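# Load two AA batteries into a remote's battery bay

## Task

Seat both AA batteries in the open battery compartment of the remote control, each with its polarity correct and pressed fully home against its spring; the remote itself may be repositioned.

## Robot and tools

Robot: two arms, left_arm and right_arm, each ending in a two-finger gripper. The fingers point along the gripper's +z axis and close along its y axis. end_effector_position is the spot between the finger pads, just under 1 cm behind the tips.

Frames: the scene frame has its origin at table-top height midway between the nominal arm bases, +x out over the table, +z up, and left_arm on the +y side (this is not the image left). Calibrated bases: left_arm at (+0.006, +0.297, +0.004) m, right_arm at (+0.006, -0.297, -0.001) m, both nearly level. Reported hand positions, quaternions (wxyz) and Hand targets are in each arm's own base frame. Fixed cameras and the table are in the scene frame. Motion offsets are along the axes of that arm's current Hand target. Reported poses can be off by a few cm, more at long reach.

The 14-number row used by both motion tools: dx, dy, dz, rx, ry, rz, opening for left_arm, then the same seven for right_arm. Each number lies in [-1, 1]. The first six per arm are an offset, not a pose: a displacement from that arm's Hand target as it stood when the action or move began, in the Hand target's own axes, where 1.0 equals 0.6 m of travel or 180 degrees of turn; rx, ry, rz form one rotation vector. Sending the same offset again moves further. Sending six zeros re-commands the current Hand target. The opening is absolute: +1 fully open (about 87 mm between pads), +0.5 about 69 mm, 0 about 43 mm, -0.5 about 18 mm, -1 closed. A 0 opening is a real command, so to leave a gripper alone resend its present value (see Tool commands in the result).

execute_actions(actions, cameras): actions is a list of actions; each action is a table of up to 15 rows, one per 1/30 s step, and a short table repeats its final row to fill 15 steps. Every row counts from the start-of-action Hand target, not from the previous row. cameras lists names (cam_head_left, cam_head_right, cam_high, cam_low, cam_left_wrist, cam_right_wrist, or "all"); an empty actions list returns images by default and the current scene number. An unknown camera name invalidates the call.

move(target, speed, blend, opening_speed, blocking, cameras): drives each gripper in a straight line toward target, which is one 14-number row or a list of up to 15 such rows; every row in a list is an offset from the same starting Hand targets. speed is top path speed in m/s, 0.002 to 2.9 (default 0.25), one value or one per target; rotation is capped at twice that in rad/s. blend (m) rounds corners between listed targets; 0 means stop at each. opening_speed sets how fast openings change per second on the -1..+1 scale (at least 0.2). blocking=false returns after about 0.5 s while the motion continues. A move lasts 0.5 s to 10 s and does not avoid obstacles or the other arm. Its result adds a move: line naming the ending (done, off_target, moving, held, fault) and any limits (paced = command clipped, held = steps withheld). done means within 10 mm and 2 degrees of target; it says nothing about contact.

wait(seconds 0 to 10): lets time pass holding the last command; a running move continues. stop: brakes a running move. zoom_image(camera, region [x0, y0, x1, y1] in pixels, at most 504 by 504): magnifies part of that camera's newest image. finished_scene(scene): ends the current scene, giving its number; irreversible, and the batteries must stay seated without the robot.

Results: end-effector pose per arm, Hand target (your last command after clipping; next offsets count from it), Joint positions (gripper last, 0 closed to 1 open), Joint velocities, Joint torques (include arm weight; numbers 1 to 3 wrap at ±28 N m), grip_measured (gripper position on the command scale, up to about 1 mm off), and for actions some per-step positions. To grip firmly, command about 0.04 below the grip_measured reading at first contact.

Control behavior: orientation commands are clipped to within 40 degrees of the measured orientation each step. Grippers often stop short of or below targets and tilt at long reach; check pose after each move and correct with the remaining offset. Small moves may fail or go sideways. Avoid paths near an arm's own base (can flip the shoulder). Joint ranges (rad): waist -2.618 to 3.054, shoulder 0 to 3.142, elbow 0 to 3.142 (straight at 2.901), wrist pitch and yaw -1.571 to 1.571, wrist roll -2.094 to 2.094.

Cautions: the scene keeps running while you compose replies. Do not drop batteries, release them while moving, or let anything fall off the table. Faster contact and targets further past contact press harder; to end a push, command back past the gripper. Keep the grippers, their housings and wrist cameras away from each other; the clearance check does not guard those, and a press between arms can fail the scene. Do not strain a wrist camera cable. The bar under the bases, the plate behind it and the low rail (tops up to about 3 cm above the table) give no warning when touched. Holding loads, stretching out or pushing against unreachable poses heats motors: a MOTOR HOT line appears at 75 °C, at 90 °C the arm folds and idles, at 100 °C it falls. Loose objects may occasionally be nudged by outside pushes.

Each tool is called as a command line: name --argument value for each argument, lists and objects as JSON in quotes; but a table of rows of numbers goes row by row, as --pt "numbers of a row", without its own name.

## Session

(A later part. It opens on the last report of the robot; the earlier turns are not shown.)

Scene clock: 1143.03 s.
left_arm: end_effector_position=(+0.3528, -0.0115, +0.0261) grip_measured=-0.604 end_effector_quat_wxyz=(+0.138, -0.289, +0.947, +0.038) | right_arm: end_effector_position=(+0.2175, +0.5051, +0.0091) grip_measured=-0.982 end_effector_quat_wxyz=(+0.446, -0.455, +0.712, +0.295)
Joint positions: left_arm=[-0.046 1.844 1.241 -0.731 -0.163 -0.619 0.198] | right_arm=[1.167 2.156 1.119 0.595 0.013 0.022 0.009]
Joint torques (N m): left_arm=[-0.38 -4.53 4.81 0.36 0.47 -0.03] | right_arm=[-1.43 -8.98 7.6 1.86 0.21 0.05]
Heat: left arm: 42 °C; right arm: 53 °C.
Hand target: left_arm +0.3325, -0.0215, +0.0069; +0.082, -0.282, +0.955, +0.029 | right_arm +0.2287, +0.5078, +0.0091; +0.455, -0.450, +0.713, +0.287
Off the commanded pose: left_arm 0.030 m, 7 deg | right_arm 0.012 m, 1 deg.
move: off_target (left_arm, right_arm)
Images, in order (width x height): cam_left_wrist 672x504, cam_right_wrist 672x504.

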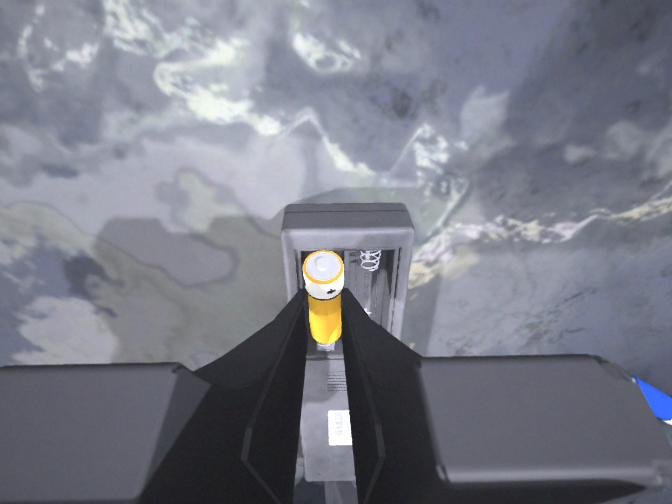

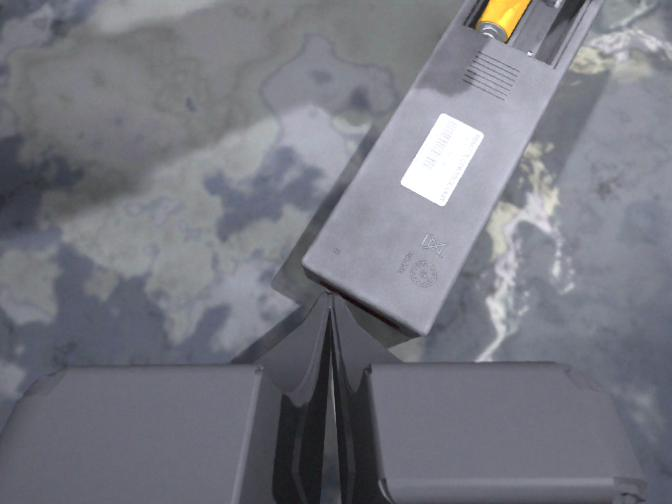

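move --target '[0.015,0,0.027,0,0,0,-0.8,0,0,0,0,0,0,-1]' --cameras '["cam_left_wrist","cam_right_wrist"]' --speed 0.06

zoom_image --camera "cam_left_wrist" --region '[240, 160, 440, 400]'

zoom_image --camera "cam_right_wrist" --region '[440, 0, 640, 130]'

Scene clock: 1149.60 s.
left_arm: end_effector_position=(+0.3528, -0.0116, +0.0253) grip_measured=-0.604 end_effector_quat_wxyz=(+0.143, -0.289, +0.946, +0.036) | right_arm: end_effector_position=(+0.2175, +0.5051, +0.0091) grip_measured=-0.982 end_effector_quat_wxyz=(+0.446, -0.455, +0.712, +0.295)
Joint positions: left_arm=[-0.046 1.834 1.224 -0.711 -0.163 -0.619 0.198] | right_arm=[1.167 2.156 1.119 0.595 0.013 0.022 0.009]
Joint torques (N m): left_arm=[-1.2 -3.25 1.32 0.87 0.43 -0.11] | right_arm=[-1.42 -8.92 7.61 1.85 0.22 0.05]
Heat: left arm: 42 °C; right arm: 53 °C.
Hand target: left_arm +0.3274, -0.0247, -0.0105; +0.082, -0.283, +0.955, +0.028 | right_arm +0.2287, +0.5078, +0.0091; +0.455, -0.450, +0.713, +0.287
Off the commanded pose: left_arm 0.046 m, 7 deg | right_arm 0.012 m, 1 deg.
move: off_target (left_arm, right_arm)
Images, in order (width x height): cam_left_wrist 672x504, cam_right_wrist 672x504.

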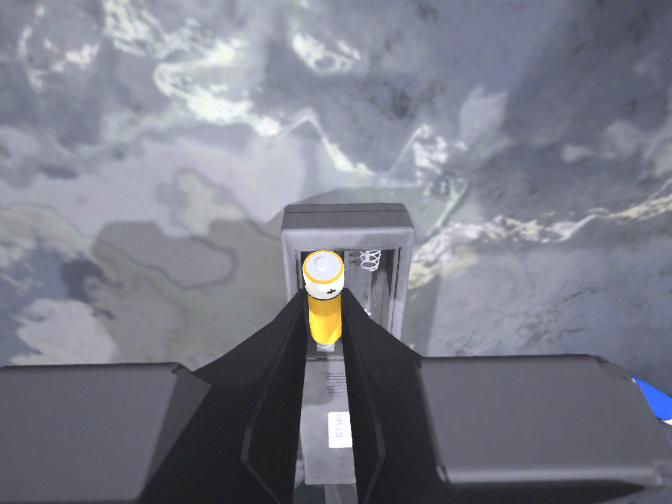

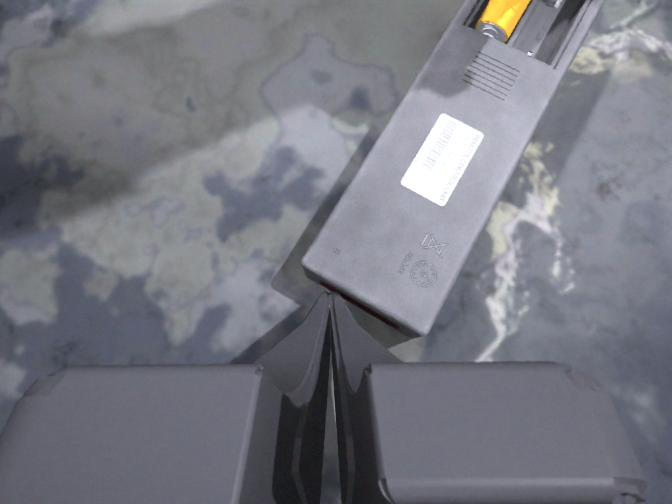

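Scaled by 2.100.

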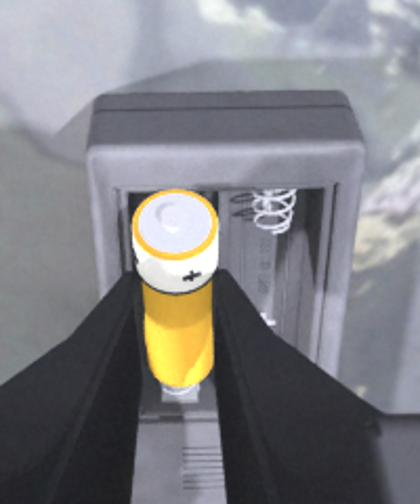

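Scaled by 2.520.

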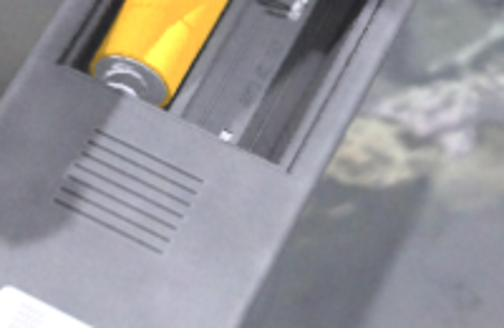

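move --pt "-0.0507 -0.0048 -0.046 0 -0.03 0 -0.8 0 0 0 0 0 0 -1" --pt "-0.0507 -0.0048 -0.046 0 -0.03 0 -0.45 0 0 0 0 0 0 -1" --pt "-0.0625 -0.0055 -0.0712 0 -0.03 0 -0.45 0 0 0 0 0 0 -1" --pt "-0.0625 -0.0055 -0.0712 0 -0.03 0 -0.7 0 0 0 0 0 0 -1" --cameras '["cam_left_wrist","cam_right_wrist"]' --speed 0.08 --opening_speed 0.6

zoom_image --camera "cam_left_wrist" --region '[240, 160, 440, 400]'

zoom_image --camera "cam_right_wrist" --region '[440, 0, 640, 130]'

Scene clock: 1169.80 s.
left_arm: end_effector_position=(+0.3497, -0.0113, +0.0354) grip_measured=-0.700 end_effector_quat_wxyz=(+0.127, -0.284, +0.950, +0.043) | right_arm: end_effector_position=(+0.2175, +0.5051, +0.0091) grip_measured=-0.982 end_effector_quat_wxyz=(+0.446, -0.454, +0.712, +0.295)
Joint positions: left_arm=[-0.047 1.843 1.281 -0.796 -0.165 -0.61 0.15] | right_arm=[1.167 2.156 1.119 0.595 0.013 0.022 0.009]
Joint torques (N m): left_arm=[-0.08 -7.12 8.03 0.67 -0.11 0.03] | right_arm=[-1.4 -8.95 7.57 1.85 0.22 0.05]
Heat: left arm: 40 °C; right arm: 54 °C.
Hand target: left_arm +0.3541, -0.0117, +0.0380; +0.127, -0.281, +0.950, +0.042 | right_arm +0.2287, +0.5078, +0.0091; +0.455, -0.450, +0.713, +0.287
Off the commanded pose: left_arm 0.005 m, 0 deg | right_arm 0.012 m, 1 deg.
move: off_target (right_arm)
Images, in order (width x height): cam_left_wrist 672x504, cam_right_wrist 672x504.

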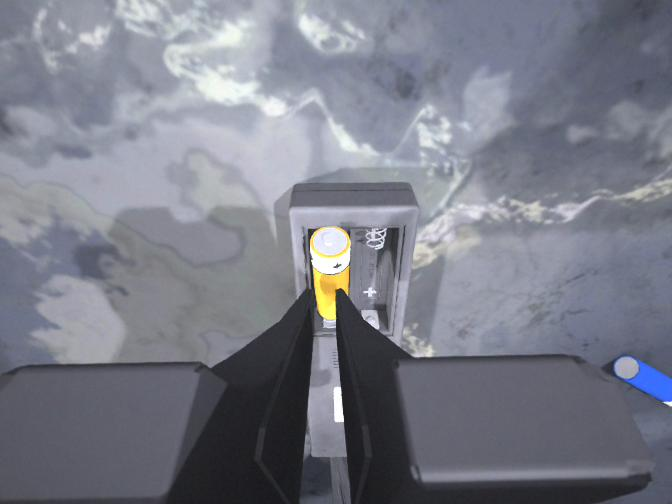

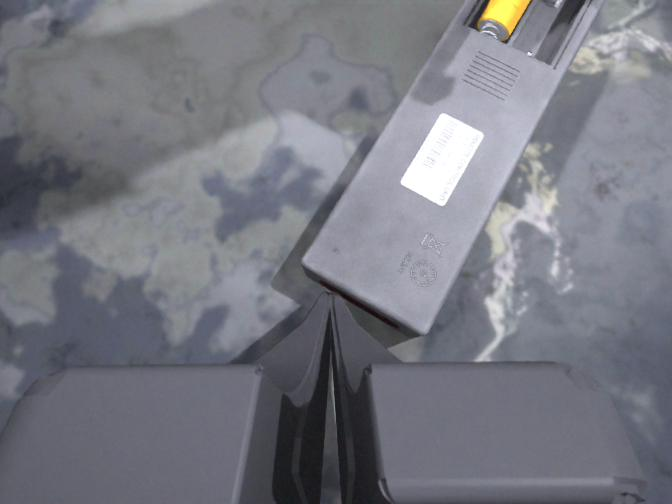

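Scaled by 2.100.

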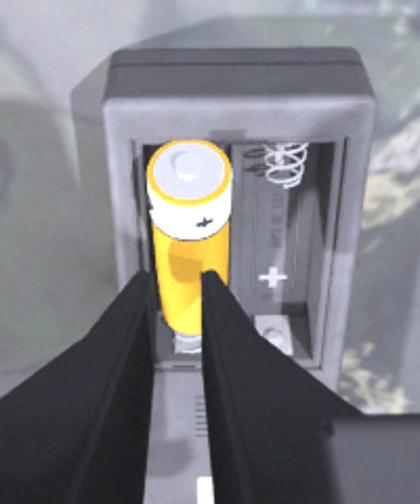

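Scaled by 2.520.

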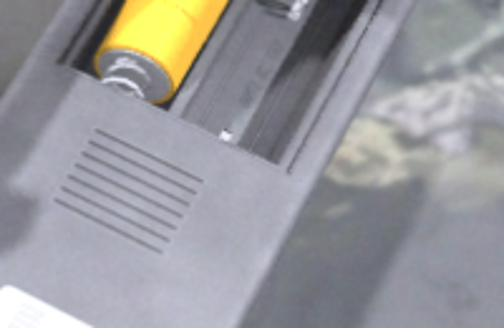

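move --pt "-0.0082 -0.0023 0.0022 0 0 0 -0.7 0 0 0 0 0 0 -1" --pt "0.004 -0.0023 0.0472 0 0 0 -0.7 0 0 0 0 0 0 -1" --cameras '["cam_left_wrist"]' --speed 0.08

zoom_image --camera "cam_left_wrist" --region '[240, 160, 440, 400]'

Scene clock: 1179.00 s.
left_arm: end_effector_position=(+0.3561, -0.0108, +0.0296) grip_measured=-0.699 end_effector_quat_wxyz=(+0.127, -0.279, +0.951, +0.044) | right_arm: end_effector_position=(+0.2175, +0.5051, +0.0091) grip_measured=-0.982 end_effector_quat_wxyz=(+0.446, -0.454, +0.712, +0.295)
Joint positions: left_arm=[-0.046 1.873 1.296 -0.78 -0.165 -0.6 0.15] | right_arm=[1.167 2.156 1.119 0.595 0.013 0.022 0.009]
Joint torques (N m): left_arm=[0.4 -5.55 3.08 1.57 -0.08 -0.02] | right_arm=[-1.43 -8.95 7.57 1.85 0.21 0.05]
Heat: left arm: 40 °C; right arm: 54 °C.
Hand target: left_arm +0.3592, -0.0098, +0.0100; +0.127, -0.281, +0.950, +0.042 | right_arm +0.2287, +0.5078, +0.0091; +0.455, -0.450, +0.713, +0.287
Off the commanded pose: left_arm 0.020 m, 0 deg | right_arm 0.012 m, 1 deg.
move: off_target (left_arm, right_arm)
Images, in order (width x height): cam_left_wrist 672x504.

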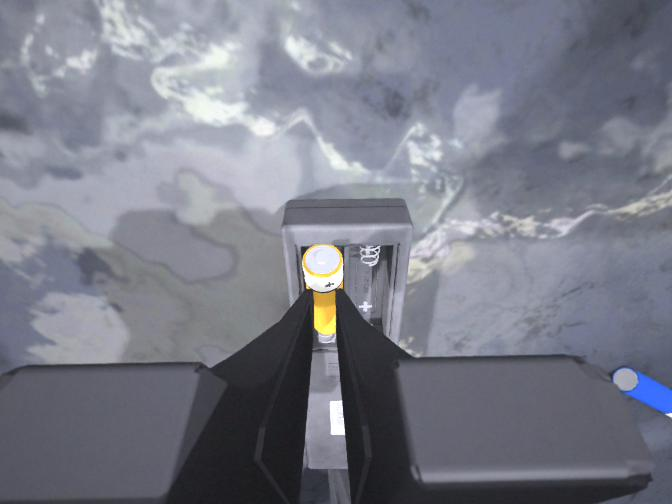

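Scaled by 2.100.

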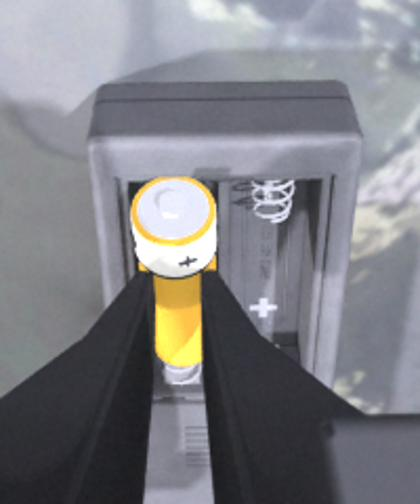

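Now drag back while pressing.

move --target '[0.035,0,0.004,0,0,0,-0.7,0,0,0,0,0,0,-1]' --cameras '["cam_left_wrist","cam_right_wrist"]' --speed 0.06

zoom_image --camera "cam_left_wrist" --region '[240, 160, 440, 400]'

zoom_image --camera "cam_right_wrist" --region '[440, 0, 640, 130]'

Scene clock: 1184.93 s.
left_arm: end_effector_position=(+0.3550, -0.0123, +0.0295) grip_measured=-0.699 end_effector_quat_wxyz=(+0.158, -0.281, +0.945, +0.043) | right_arm: end_effector_position=(+0.2175, +0.5051, +0.0091) grip_measured=-0.982 end_effector_quat_wxyz=(+0.446, -0.454, +0.712, +0.295)
Joint positions: left_arm=[-0.061 1.818 1.217 -0.697 -0.188 -0.613 0.15] | right_arm=[1.167 2.156 1.119 0.595 0.013 0.022 0.009]
Joint torques (N m): left_arm=[-1.32 -4.29 2.24 1.22 0.06 -0.22] | right_arm=[-1.37 -8.92 7.6 1.85 0.2 0.05]
Heat: left arm: 40 °C; right arm: 54 °C.
Hand target: left_arm +0.3427, -0.0206, +0.0022; +0.127, -0.281, +0.950, +0.042 | right_arm +0.2287, +0.5078, +0.0091; +0.455, -0.450, +0.713, +0.287
Off the commanded pose: left_arm 0.031 m, 4 deg | right_arm 0.012 m, 1 deg.
move: off_target (left_arm, right_arm)
Images, in order (width x height): cam_left_wrist 672x504, cam_right_wrist 672x504.

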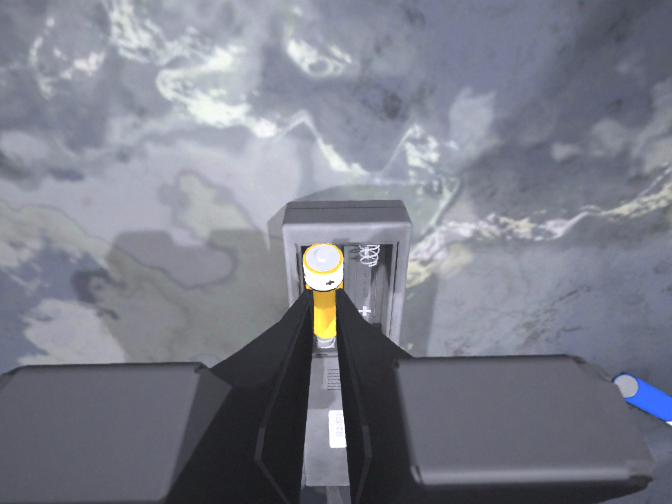

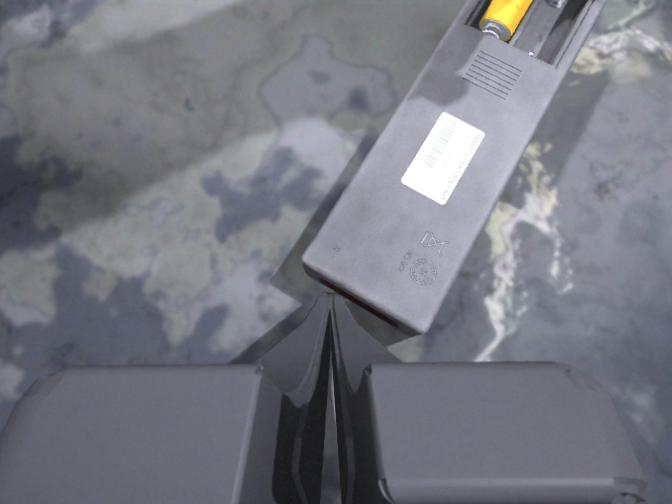

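Scaled by 2.100.

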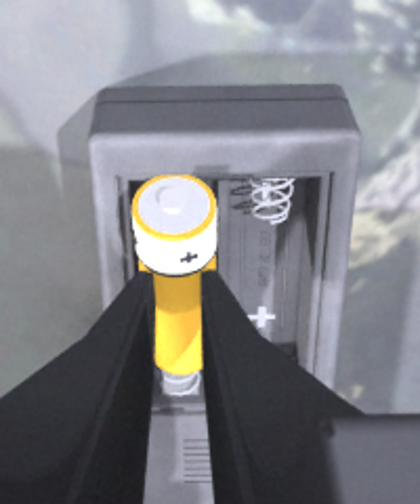

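Scaled by 2.520.

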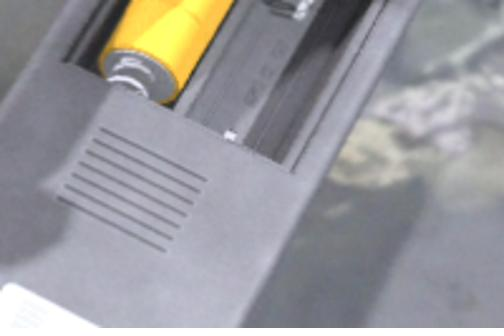

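move --target '[0.03,0,-0.004,0,0,0,-0.7,0,0,0,0,0,0,-1]' --cameras '["cam_left_wrist","cam_right_wrist"]' --speed 0.06

zoom_image --camera "cam_left_wrist" --region '[240, 160, 440, 400]'

zoom_image --camera "cam_right_wrist" --region '[440, 0, 640, 130]'

Scene clock: 1191.43 s.
left_arm: end_effector_position=(+0.3540, -0.0133, +0.0296) grip_measured=-0.699 end_effector_quat_wxyz=(+0.186, -0.287, +0.938, +0.053) | right_arm: end_effector_position=(+0.2175, +0.5051, +0.0091) grip_measured=-0.982 end_effector_quat_wxyz=(+0.446, -0.454, +0.712, +0.295)
Joint positions: left_arm=[-0.085 1.778 1.157 -0.637 -0.236 -0.642 0.151] | right_arm=[1.167 2.156 1.119 0.595 0.013 0.022 0.009]
Joint torques (N m): left_arm=[-1.98 -4.25 1.98 0.75 0.47 -0.24] | right_arm=[-1.42 -8.98 7.6 1.85 0.21 0.05]
Heat: left arm: 39 °C; right arm: 54 °C.
Hand target: left_arm +0.3276, -0.0303, -0.0002; +0.127, -0.281, +0.950, +0.042 | right_arm +0.2287, +0.5078, +0.0091; +0.455, -0.450, +0.713, +0.287
Off the commanded pose: left_arm 0.043 m, 7 deg | right_arm 0.012 m, 1 deg.
move: off_target (left_arm, right_arm)
Images, in order (width x height): cam_left_wrist 672x504, cam_right_wrist 672x504.

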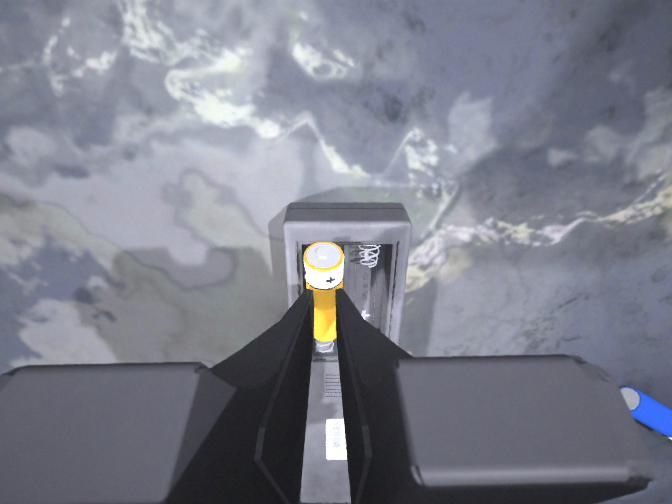

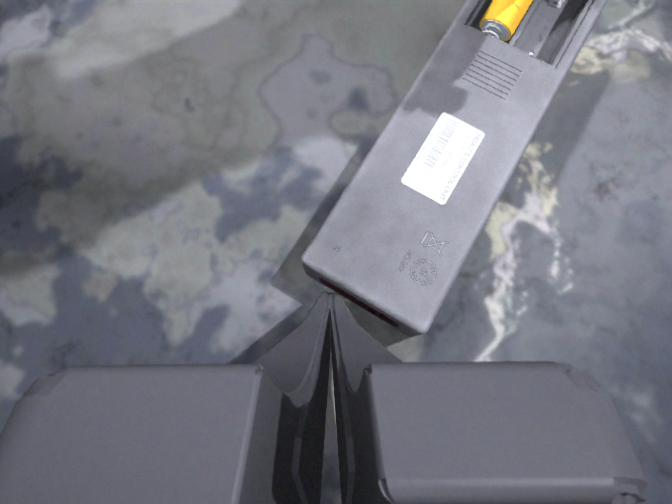

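Scaled by 2.100.

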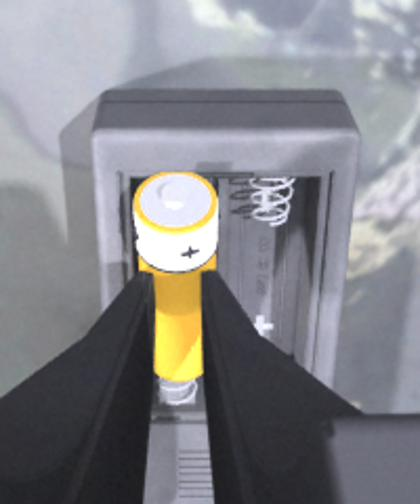

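Scaled by 2.520.

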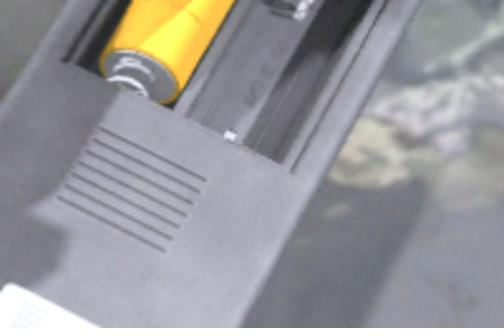

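move --pt "-0.0765 0.0017 -0.0917 0 0 0 -0.7 0 0 0 0 0 0 -1" --pt "-0.1092 -0.0008 -0.0773 0 -0.168 0 -0.7 0 0 0 0 0 0 -1" --cameras '["cam_left_wrist","cam_right_wrist"]' --speed 0.1

zoom_image --camera "cam_left_wrist" --region '[240, 160, 440, 400]'

zoom_image --camera "cam_right_wrist" --region '[440, 0, 640, 130]'

Scene clock: 1242.27 s.
left_arm: end_effector_position=(+0.3677, -0.0043, +0.0534) grip_measured=-0.700 end_effector_quat_wxyz=(+0.351, -0.260, +0.892, +0.113) | right_arm: end_effector_position=(+0.2175, +0.5051, +0.0091) grip_measured=-0.982 end_effector_quat_wxyz=(+0.446, -0.454, +0.712, +0.295)
Joint positions: left_arm=[-0.188 1.605 0.93 -0.306 -0.505 -0.598 0.15] | right_arm=[1.167 2.156 1.119 0.595 0.013 0.022 0.009]
Joint torques (N m): left_arm=[-0.69 -8.25 5.42 1.66 -0.48 0.04] | right_arm=[-1.37 -8.95 7.58 1.86 0.2 0.04]
Heat: left arm: 38 °C; right arm: 54 °C.
Hand target: left_arm +0.3708, -0.0034, +0.0618; +0.370, -0.260, +0.884, +0.114 | right_arm +0.2287, +0.5078, +0.0091; +0.455, -0.450, +0.713, +0.287
Off the commanded pose: left_arm 0.009 m, 2 deg | right_arm 0.012 m, 1 deg.
move: off_target (right_arm)
Images, in order (width x height): cam_left_wrist 672x504, cam_right_wrist 672x504.

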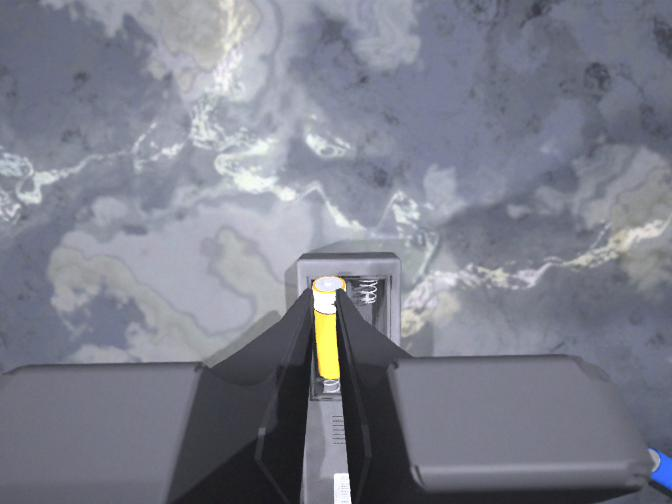

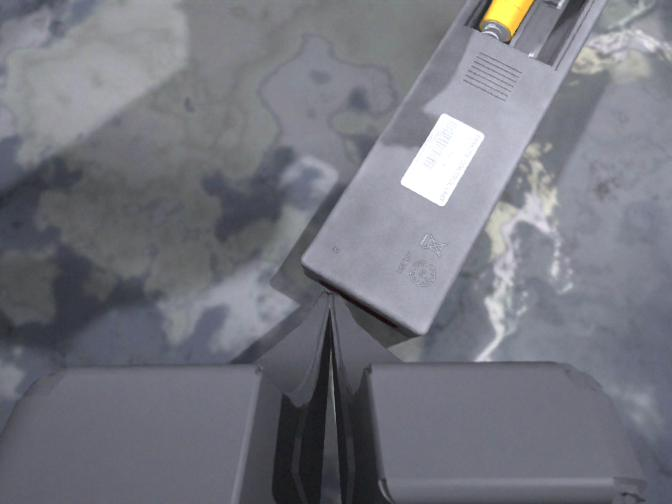

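Scaled by 2.100.

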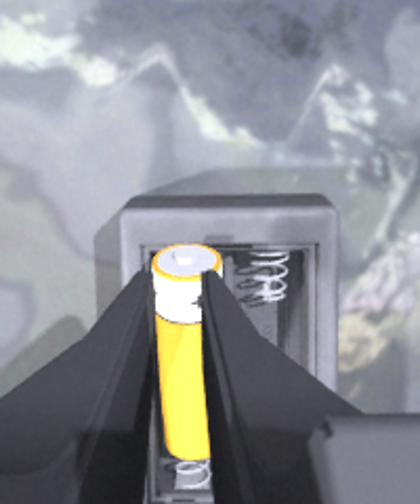

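Scaled by 2.520.

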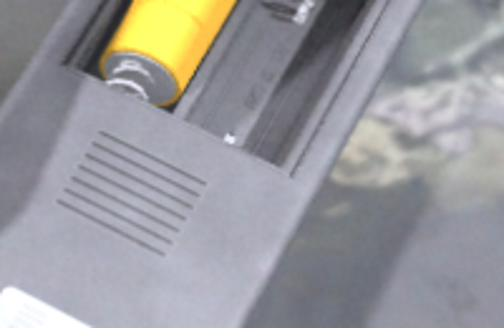

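move --pt "0.031 -0.0015 0.0207 0 0 0 -0.7 0 0 0 0 0 0 -1" --pt "0.0645 -0.0027 0.0342 0 0 0 -0.7 0 0 0 0 0 0 -1" --cameras '["cam_left_wrist","cam_right_wrist"]' --speed 0.05

zoom_image --camera "cam_left_wrist" --region '[240, 160, 440, 400]'

zoom_image --camera "cam_right_wrist" --region '[440, 0, 640, 130]'

Scene clock: 1256.00 s.
left_arm: end_effector_position=(+0.3704, -0.0107, +0.0374) grip_measured=-0.700 end_effector_quat_wxyz=(+0.391, -0.263, +0.876, +0.107) | right_arm: end_effector_position=(+0.2175, +0.5051, +0.0091) grip_measured=-0.982 end_effector_quat_wxyz=(+0.446, -0.454, +0.712, +0.295)
Joint positions: left_arm=[-0.222 1.61 0.815 -0.111 -0.548 -0.611 0.15] | right_arm=[1.167 2.156 1.119 0.595 0.013 0.022 0.009]
Joint torques (N m): left_arm=[-0.54 -3.75 4.3 1.47 -0.23 -0.15] | right_arm=[-1.39 -8.98 7.58 1.85 0.21 0.05]
Heat: left arm: 39 °C; right arm: 54 °C.
Hand target: left_arm +0.3610, -0.0113, +0.0197; +0.370, -0.260, +0.885, +0.114 | right_arm +0.2287, +0.5078, +0.0091; +0.455, -0.450, +0.713, +0.287
Off the commanded pose: left_arm 0.020 m, 3 deg | right_arm 0.012 m, 1 deg.
move: off_target (left_arm, right_arm)
Images, in order (width x height): cam_left_wrist 672x504, cam_right_wrist 672x504.

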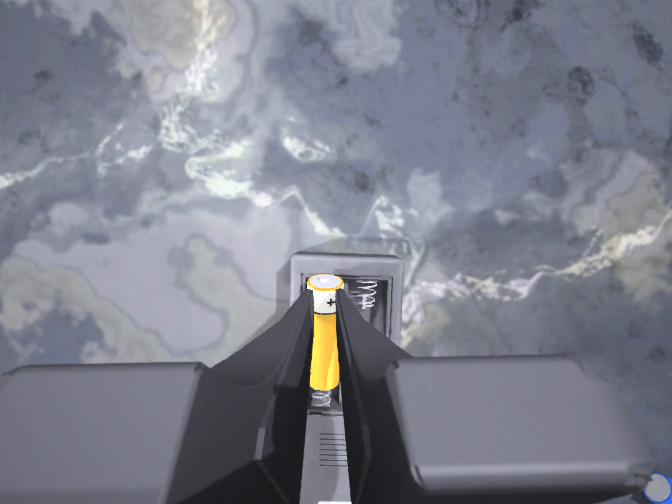

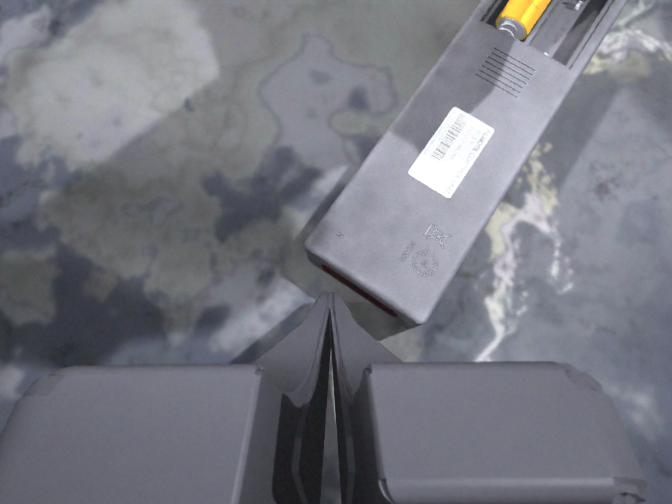

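Scaled by 2.100.

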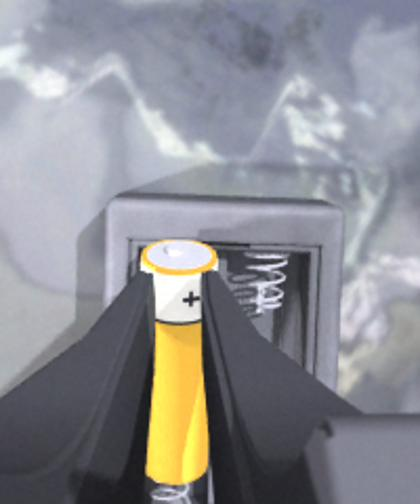

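Scaled by 2.520.

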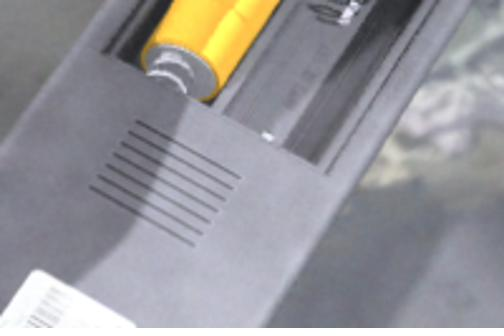

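move --pt "-0.075 -0.0077 -0.0545 0 0 0 -0.5 0 0 0 0 0 0 -1" --pt "-0.0517 -0.0078 -0.0782 0 0.172 0 -0.4 -0.0043 -0.0062 0.0093 0 0 0 -1" --cameras '["cam_left_wrist","cam_right_wrist"]' --speed 0.1

zoom_image --camera "cam_left_wrist" --region '[260, 100, 440, 300]'

Scene clock: 1292.67 s.
left_arm: end_effector_position=(+0.3497, -0.0211, +0.0723) grip_measured=-0.400 end_effector_quat_wxyz=(+0.123, -0.282, +0.950, +0.046) | right_arm: end_effector_position=(+0.2239, +0.5092, +0.0093) grip_measured=-0.982 end_effector_quat_wxyz=(+0.450, -0.452, +0.712, +0.293)
Joint positions: left_arm=[-0.077 1.819 1.403 -0.954 -0.173 -0.636 0.3] | right_arm=[1.16 2.173 1.148 0.587 0.015 0.019 0.009]
Joint torques (N m): left_arm=[0.29 -6.8 8.34 0.64 0 0.03] | right_arm=[-1.63 -9.16 7.79 1.79 0.11 0.05]
Heat: left arm: 37 °C; right arm: 54 °C.
Hand target: left_arm +0.3540, -0.0220, +0.0747; +0.121, -0.281, +0.951, +0.040 | right_arm +0.2347, +0.5119, +0.0091; +0.455, -0.450, +0.713, +0.287
Off the commanded pose: left_arm 0.005 m, 1 deg | right_arm 0.011 m, 1 deg.
move: off_target (right_arm)
Images, in order (width x height): cam_left_wrist 672x504, cam_right_wrist 672x504.

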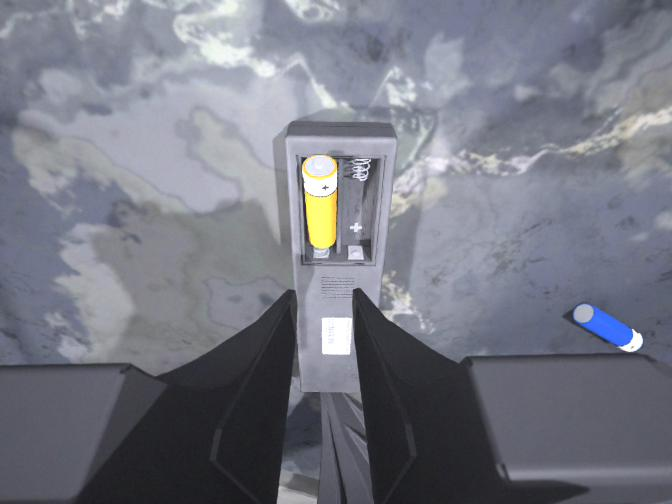

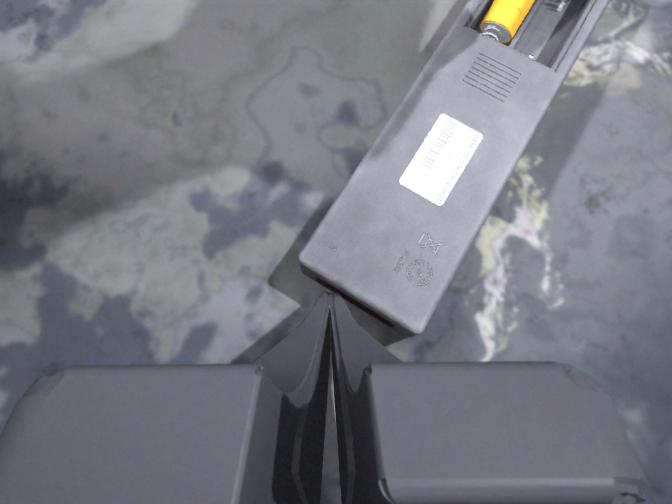

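Scaled by 2.520.

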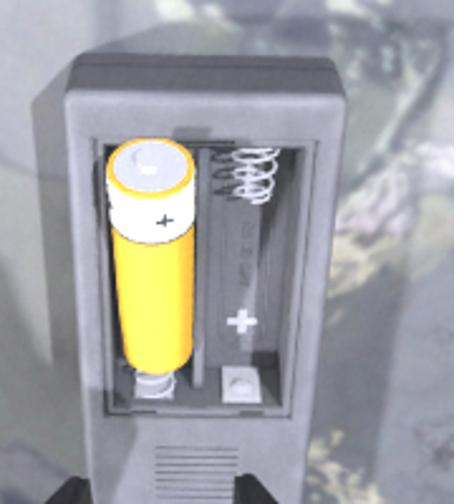

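move --target '[-0.0127,0.0127,0.0372,0.001,0,0.0038,-0.4,0,0,0,0,0,0,-1]' --cameras '["cam_left_wrist"]' --speed 0.1

zoom_image --camera "cam_left_wrist" --region '[260, 160, 440, 360]'

Scene clock: 1304.90 s.
left_arm: end_effector_position=(+0.3576, -0.0072, +0.0608) grip_measured=-0.400 end_effector_quat_wxyz=(+0.121, -0.277, +0.952, +0.046) | right_arm: end_effector_position=(+0.2239, +0.5092, +0.0093) grip_measured=-0.982 end_effector_quat_wxyz=(+0.450, -0.452, +0.712, +0.293)
Joint positions: left_arm=[-0.036 1.856 1.403 -0.914 -0.162 -0.586 0.3] | right_arm=[1.16 2.173 1.148 0.587 0.015 0.019 0.009]
Joint torques (N m): left_arm=[0.18 -7.21 5.56 1.04 0.02 0.05] | right_arm=[-1.62 -9.16 7.8 1.79 0.1 0.04]
Heat: left arm: 39 °C; right arm: 55 °C.
Hand target: left_arm +0.3606, -0.0083, +0.0550; +0.121, -0.275, +0.953, +0.039 | right_arm +0.2347, +0.5119, +0.0091; +0.455, -0.450, +0.713, +0.287
Off the commanded pose: left_arm 0.007 m, 1 deg | right_arm 0.011 m, 1 deg.
move: off_target (right_arm)
Images, in order (width x height): cam_left_wrist 672x504.

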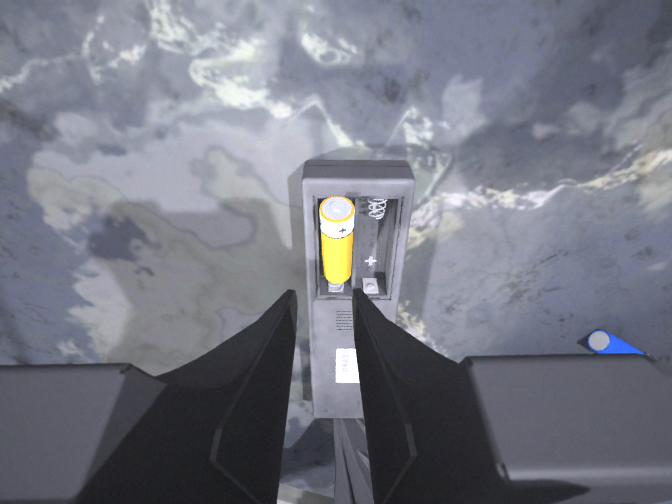

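Scaled by 2.520.

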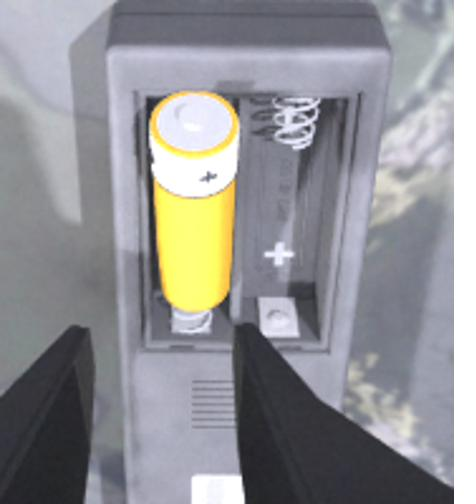

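move --target '[0.0168,-0.0108,0.0482,0,0,0,-0.4,0,0,0,0,0,0,-1]' --cameras '["cam_left_wrist"]' --speed 0.1

zoom_image --camera "cam_left_wrist" --region '[240, 160, 440, 400]'

Scene clock: 1318.30 s.
left_arm: end_effector_position=(+0.3592, -0.0109, +0.0300) grip_measured=-0.400 end_effector_quat_wxyz=(+0.120, -0.275, +0.953, +0.045) | right_arm: end_effector_position=(+0.2239, +0.5092, +0.0093) grip_measured=-0.982 end_effector_quat_wxyz=(+0.450, -0.452, +0.712, +0.293)
Joint positions: left_arm=[-0.045 1.896 1.33 -0.804 -0.162 -0.591 0.3] | right_arm=[1.16 2.173 1.148 0.587 0.015 0.019 0.009]
Joint torques (N m): left_arm=[-0.62 -7.5 5.38 1.01 -0.03 -0.11] | right_arm=[-1.61 -9.18 7.8 1.79 0.1 0.04]
Heat: left arm: 39 °C; right arm: 55 °C.
Hand target: left_arm +0.3619, -0.0149, +0.0246; +0.121, -0.275, +0.953, +0.039 | right_arm +0.2347, +0.5119, +0.0091; +0.455, -0.450, +0.713, +0.287
Off the commanded pose: left_arm 0.007 m, 1 deg | right_arm 0.011 m, 1 deg.
move: off_target (right_arm)
Images, in order (width x height): cam_left_wrist 672x504.

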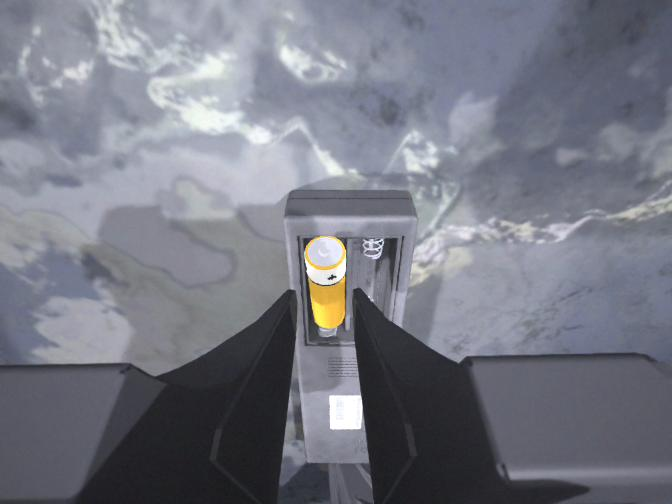

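Scaled by 2.100.

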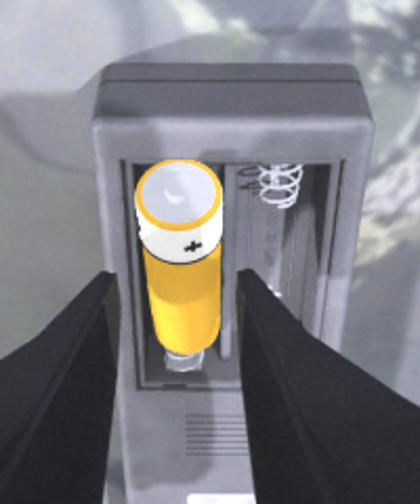

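move --pt "0 0 0 0 0 0 -0.4 0 0 0 0 0 0 -1" --pt "0 0 0 0 0 0 -0.8 0 0 0 0 0 0 -1" --pt "0.0467 0 -0.0198 0 0 0 -0.8 0 0 0 0 0 0 -1" --cameras '["cam_left_wrist","cam_right_wrist"]' --speed 0.06 --opening_speed 0.4

zoom_image --camera "cam_left_wrist" --region '[240, 160, 440, 400]'

zoom_image --camera "cam_right_wrist" --region '[440, 0, 640, 130]'

Scene clock: 1326.83 s.
left_arm: end_effector_position=(+0.3364, -0.0279, +0.0235) grip_measured=-0.800 end_effector_quat_wxyz=(+0.110, -0.274, +0.954, +0.045) | right_arm: end_effector_position=(+0.2237, +0.5092, +0.0092) grip_measured=-0.982 end_effector_quat_wxyz=(+0.449, -0.453, +0.712, +0.293)
Joint positions: left_arm=[-0.095 1.845 1.236 -0.787 -0.164 -0.64 0.1] | right_arm=[1.16 2.173 1.148 0.586 0.014 0.019 0.009]
Joint torques (N m): left_arm=[-0.83 -10.11 4.86 0.82 -0.12 -0.12] | right_arm=[-1.63 -9.16 7.79 1.79 0.11 0.05]
Heat: left arm: 39 °C; right arm: 56 °C.
Hand target: left_arm +0.3365, -0.0311, +0.0289; +0.121, -0.275, +0.953, +0.039 | right_arm +0.2347, +0.5119, +0.0091; +0.455, -0.450, +0.713, +0.287
Off the commanded pose: left_arm 0.006 m, 1 deg | right_arm 0.011 m, 1 deg.
move: off_target (right_arm)
Images, in order (width x height): cam_left_wrist 672x504, cam_right_wrist 672x504.

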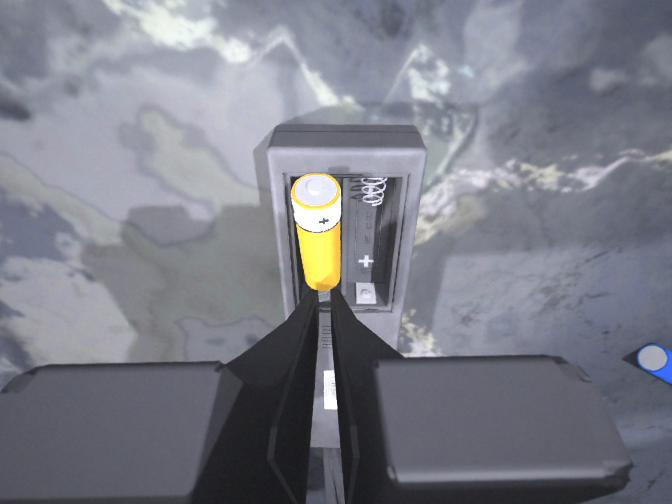

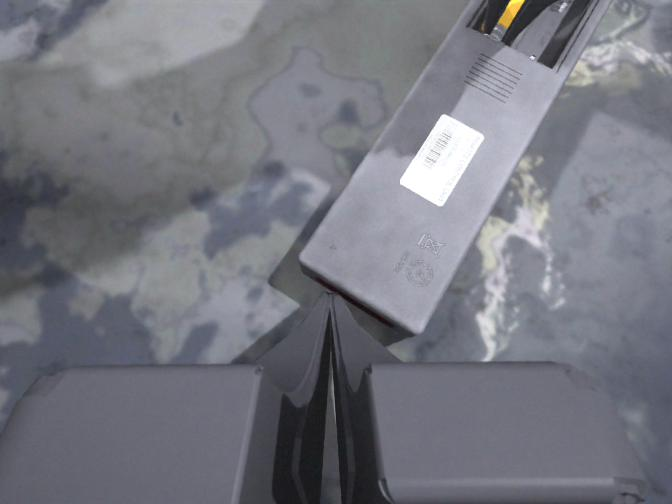

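Scaled by 2.100.

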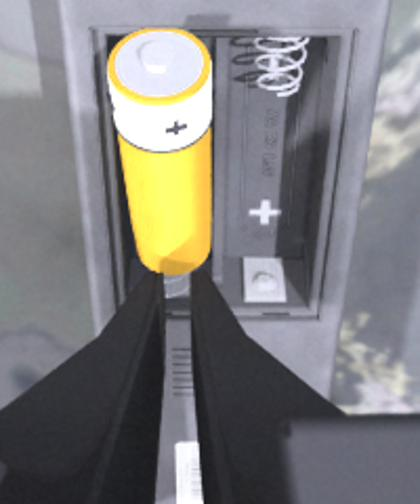

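Scaled by 2.520.

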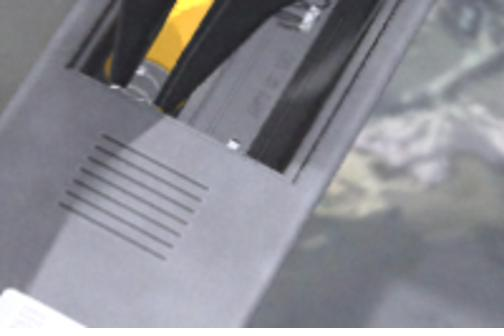

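move --pt "-0.0147 0 -0.0565 0 0 0 -0.4 0 0 0 0 0 0 -1" --pt "-0.0708 0.0122 -0.042 0 0 0 -0.4 0 0 0 0 0 0 -1" --pt "-0.0533 0.0122 0.0257 0 0 0 -0.4 0 0 0 0 0 0 -1" --cameras '["cam_left_wrist"]' --speed 0.1

zoom_image --camera "cam_left_wrist" --region '[240, 160, 440, 400]'

Scene clock: 1338.27 s.
left_arm: end_effector_position=(+0.3594, -0.0049, +0.0270) grip_measured=-0.400 end_effector_quat_wxyz=(+0.120, -0.278, +0.952, +0.045) | right_arm: end_effector_position=(+0.2237, +0.5092, +0.0092) grip_measured=-0.982 end_effector_quat_wxyz=(+0.449, -0.453, +0.712, +0.293)
Joint positions: left_arm=[-0.028 1.899 1.321 -0.79 -0.159 -0.579 0.3] | right_arm=[1.16 2.173 1.148 0.586 0.014 0.019 0.009]
Joint torques (N m): left_arm=[0.05 -7.6 5.41 1.03 -0.01 0.03] | right_arm=[-1.62 -9.16 7.76 1.79 0.1 0.04]
Heat: left arm: 41 °C; right arm: 56 °C.
Hand target: left_arm +0.3620, -0.0062, +0.0222; +0.121, -0.275, +0.953, +0.039 | right_arm +0.2347, +0.5119, +0.0091; +0.455, -0.450, +0.713, +0.287
Off the commanded pose: left_arm 0.006 m, 1 deg | right_arm 0.011 m, 1 deg.
move: off_target (right_arm)
Images, in order (width x height): cam_left_wrist 672x504.

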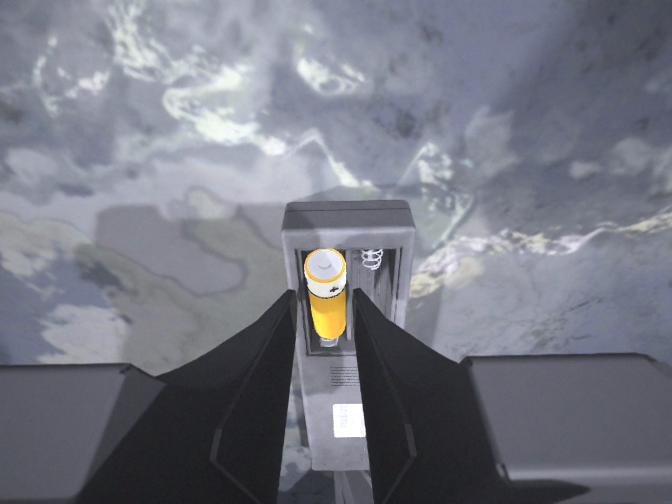

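Scaled by 2.100.

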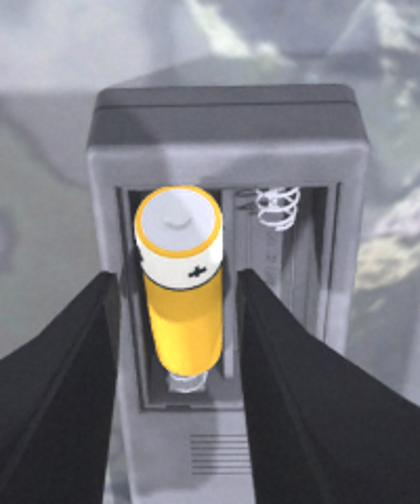

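move --pt "0 0 0 0 0 0 -0.4 0 0 0 0 0 0 -1" --pt "0 0 0 0 0 0 -0.75 0 0 0 0 0 0 -1" --pt "0.0415 0 -0.0176 0 0 0 -0.75 0 0 0 0 0 0 -1" --cameras '["cam_left_wrist","cam_right_wrist"]' --speed 0.06 --opening_speed 0.4

zoom_image --camera "cam_left_wrist" --region '[240, 160, 440, 400]'

zoom_image --camera "cam_right_wrist" --region '[440, 0, 640, 130]'

Scene clock: 1346.23 s.
left_arm: end_effector_position=(+0.3578, -0.0104, +0.0271) grip_measured=-0.613 end_effector_quat_wxyz=(+0.148, -0.280, +0.948, +0.046) | right_arm: end_effector_position=(+0.2226, +0.5096, +0.0091) grip_measured=-0.982 end_effector_quat_wxyz=(+0.447, -0.454, +0.712, +0.295)
Joint positions: left_arm=[-0.053 1.849 1.249 -0.72 -0.183 -0.604 0.193] | right_arm=[1.16 2.173 1.148 0.586 0.007 0.019 0.009]
Joint torques (N m): left_arm=[-1.65 -9.69 4.04 0.38 0.13 -0.15] | right_arm=[-1.63 -9.18 7.77 1.79 0.18 0.05]
Heat: left arm: 41 °C; right arm: 56 °C.
Hand target: left_arm +0.3393, -0.0205, +0.0261; +0.121, -0.275, +0.953, +0.039 | right_arm +0.2347, +0.5119, +0.0091; +0.455, -0.450, +0.713, +0.287
Off the commanded pose: left_arm 0.021 m, 3 deg | right_arm 0.012 m, 1 deg.
move: off_target (left_arm, right_arm)
Images, in order (width x height): cam_left_wrist 672x504, cam_right_wrist 672x504.

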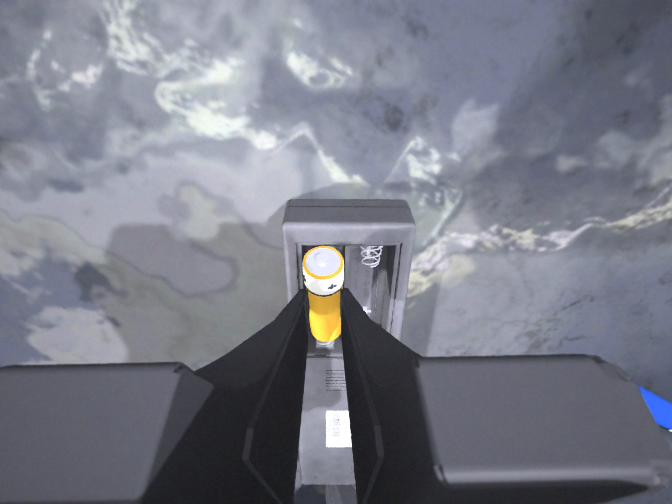

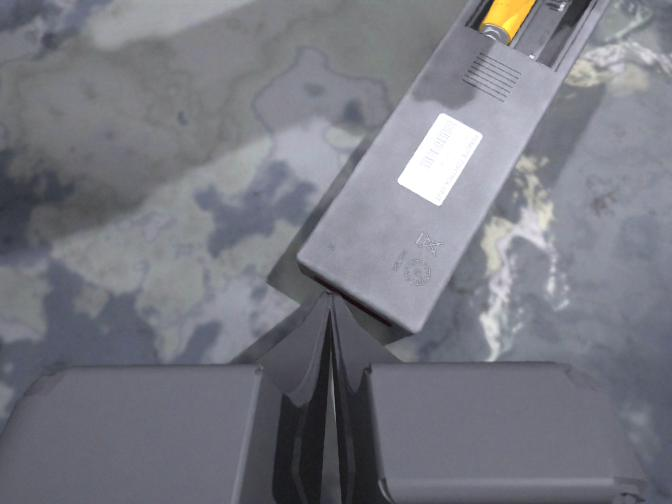

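Scaled by 2.100.

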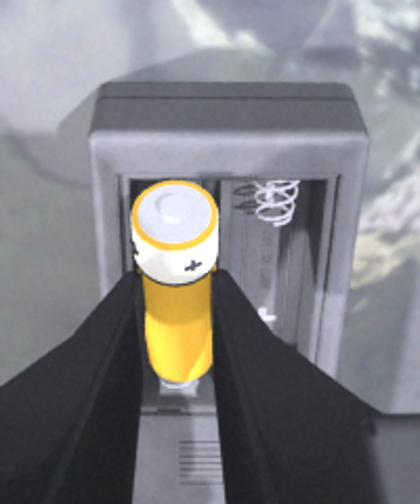

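Scaled by 2.520.

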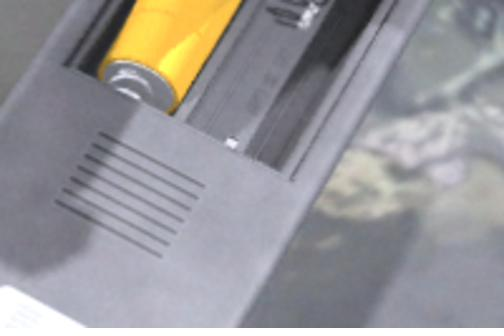

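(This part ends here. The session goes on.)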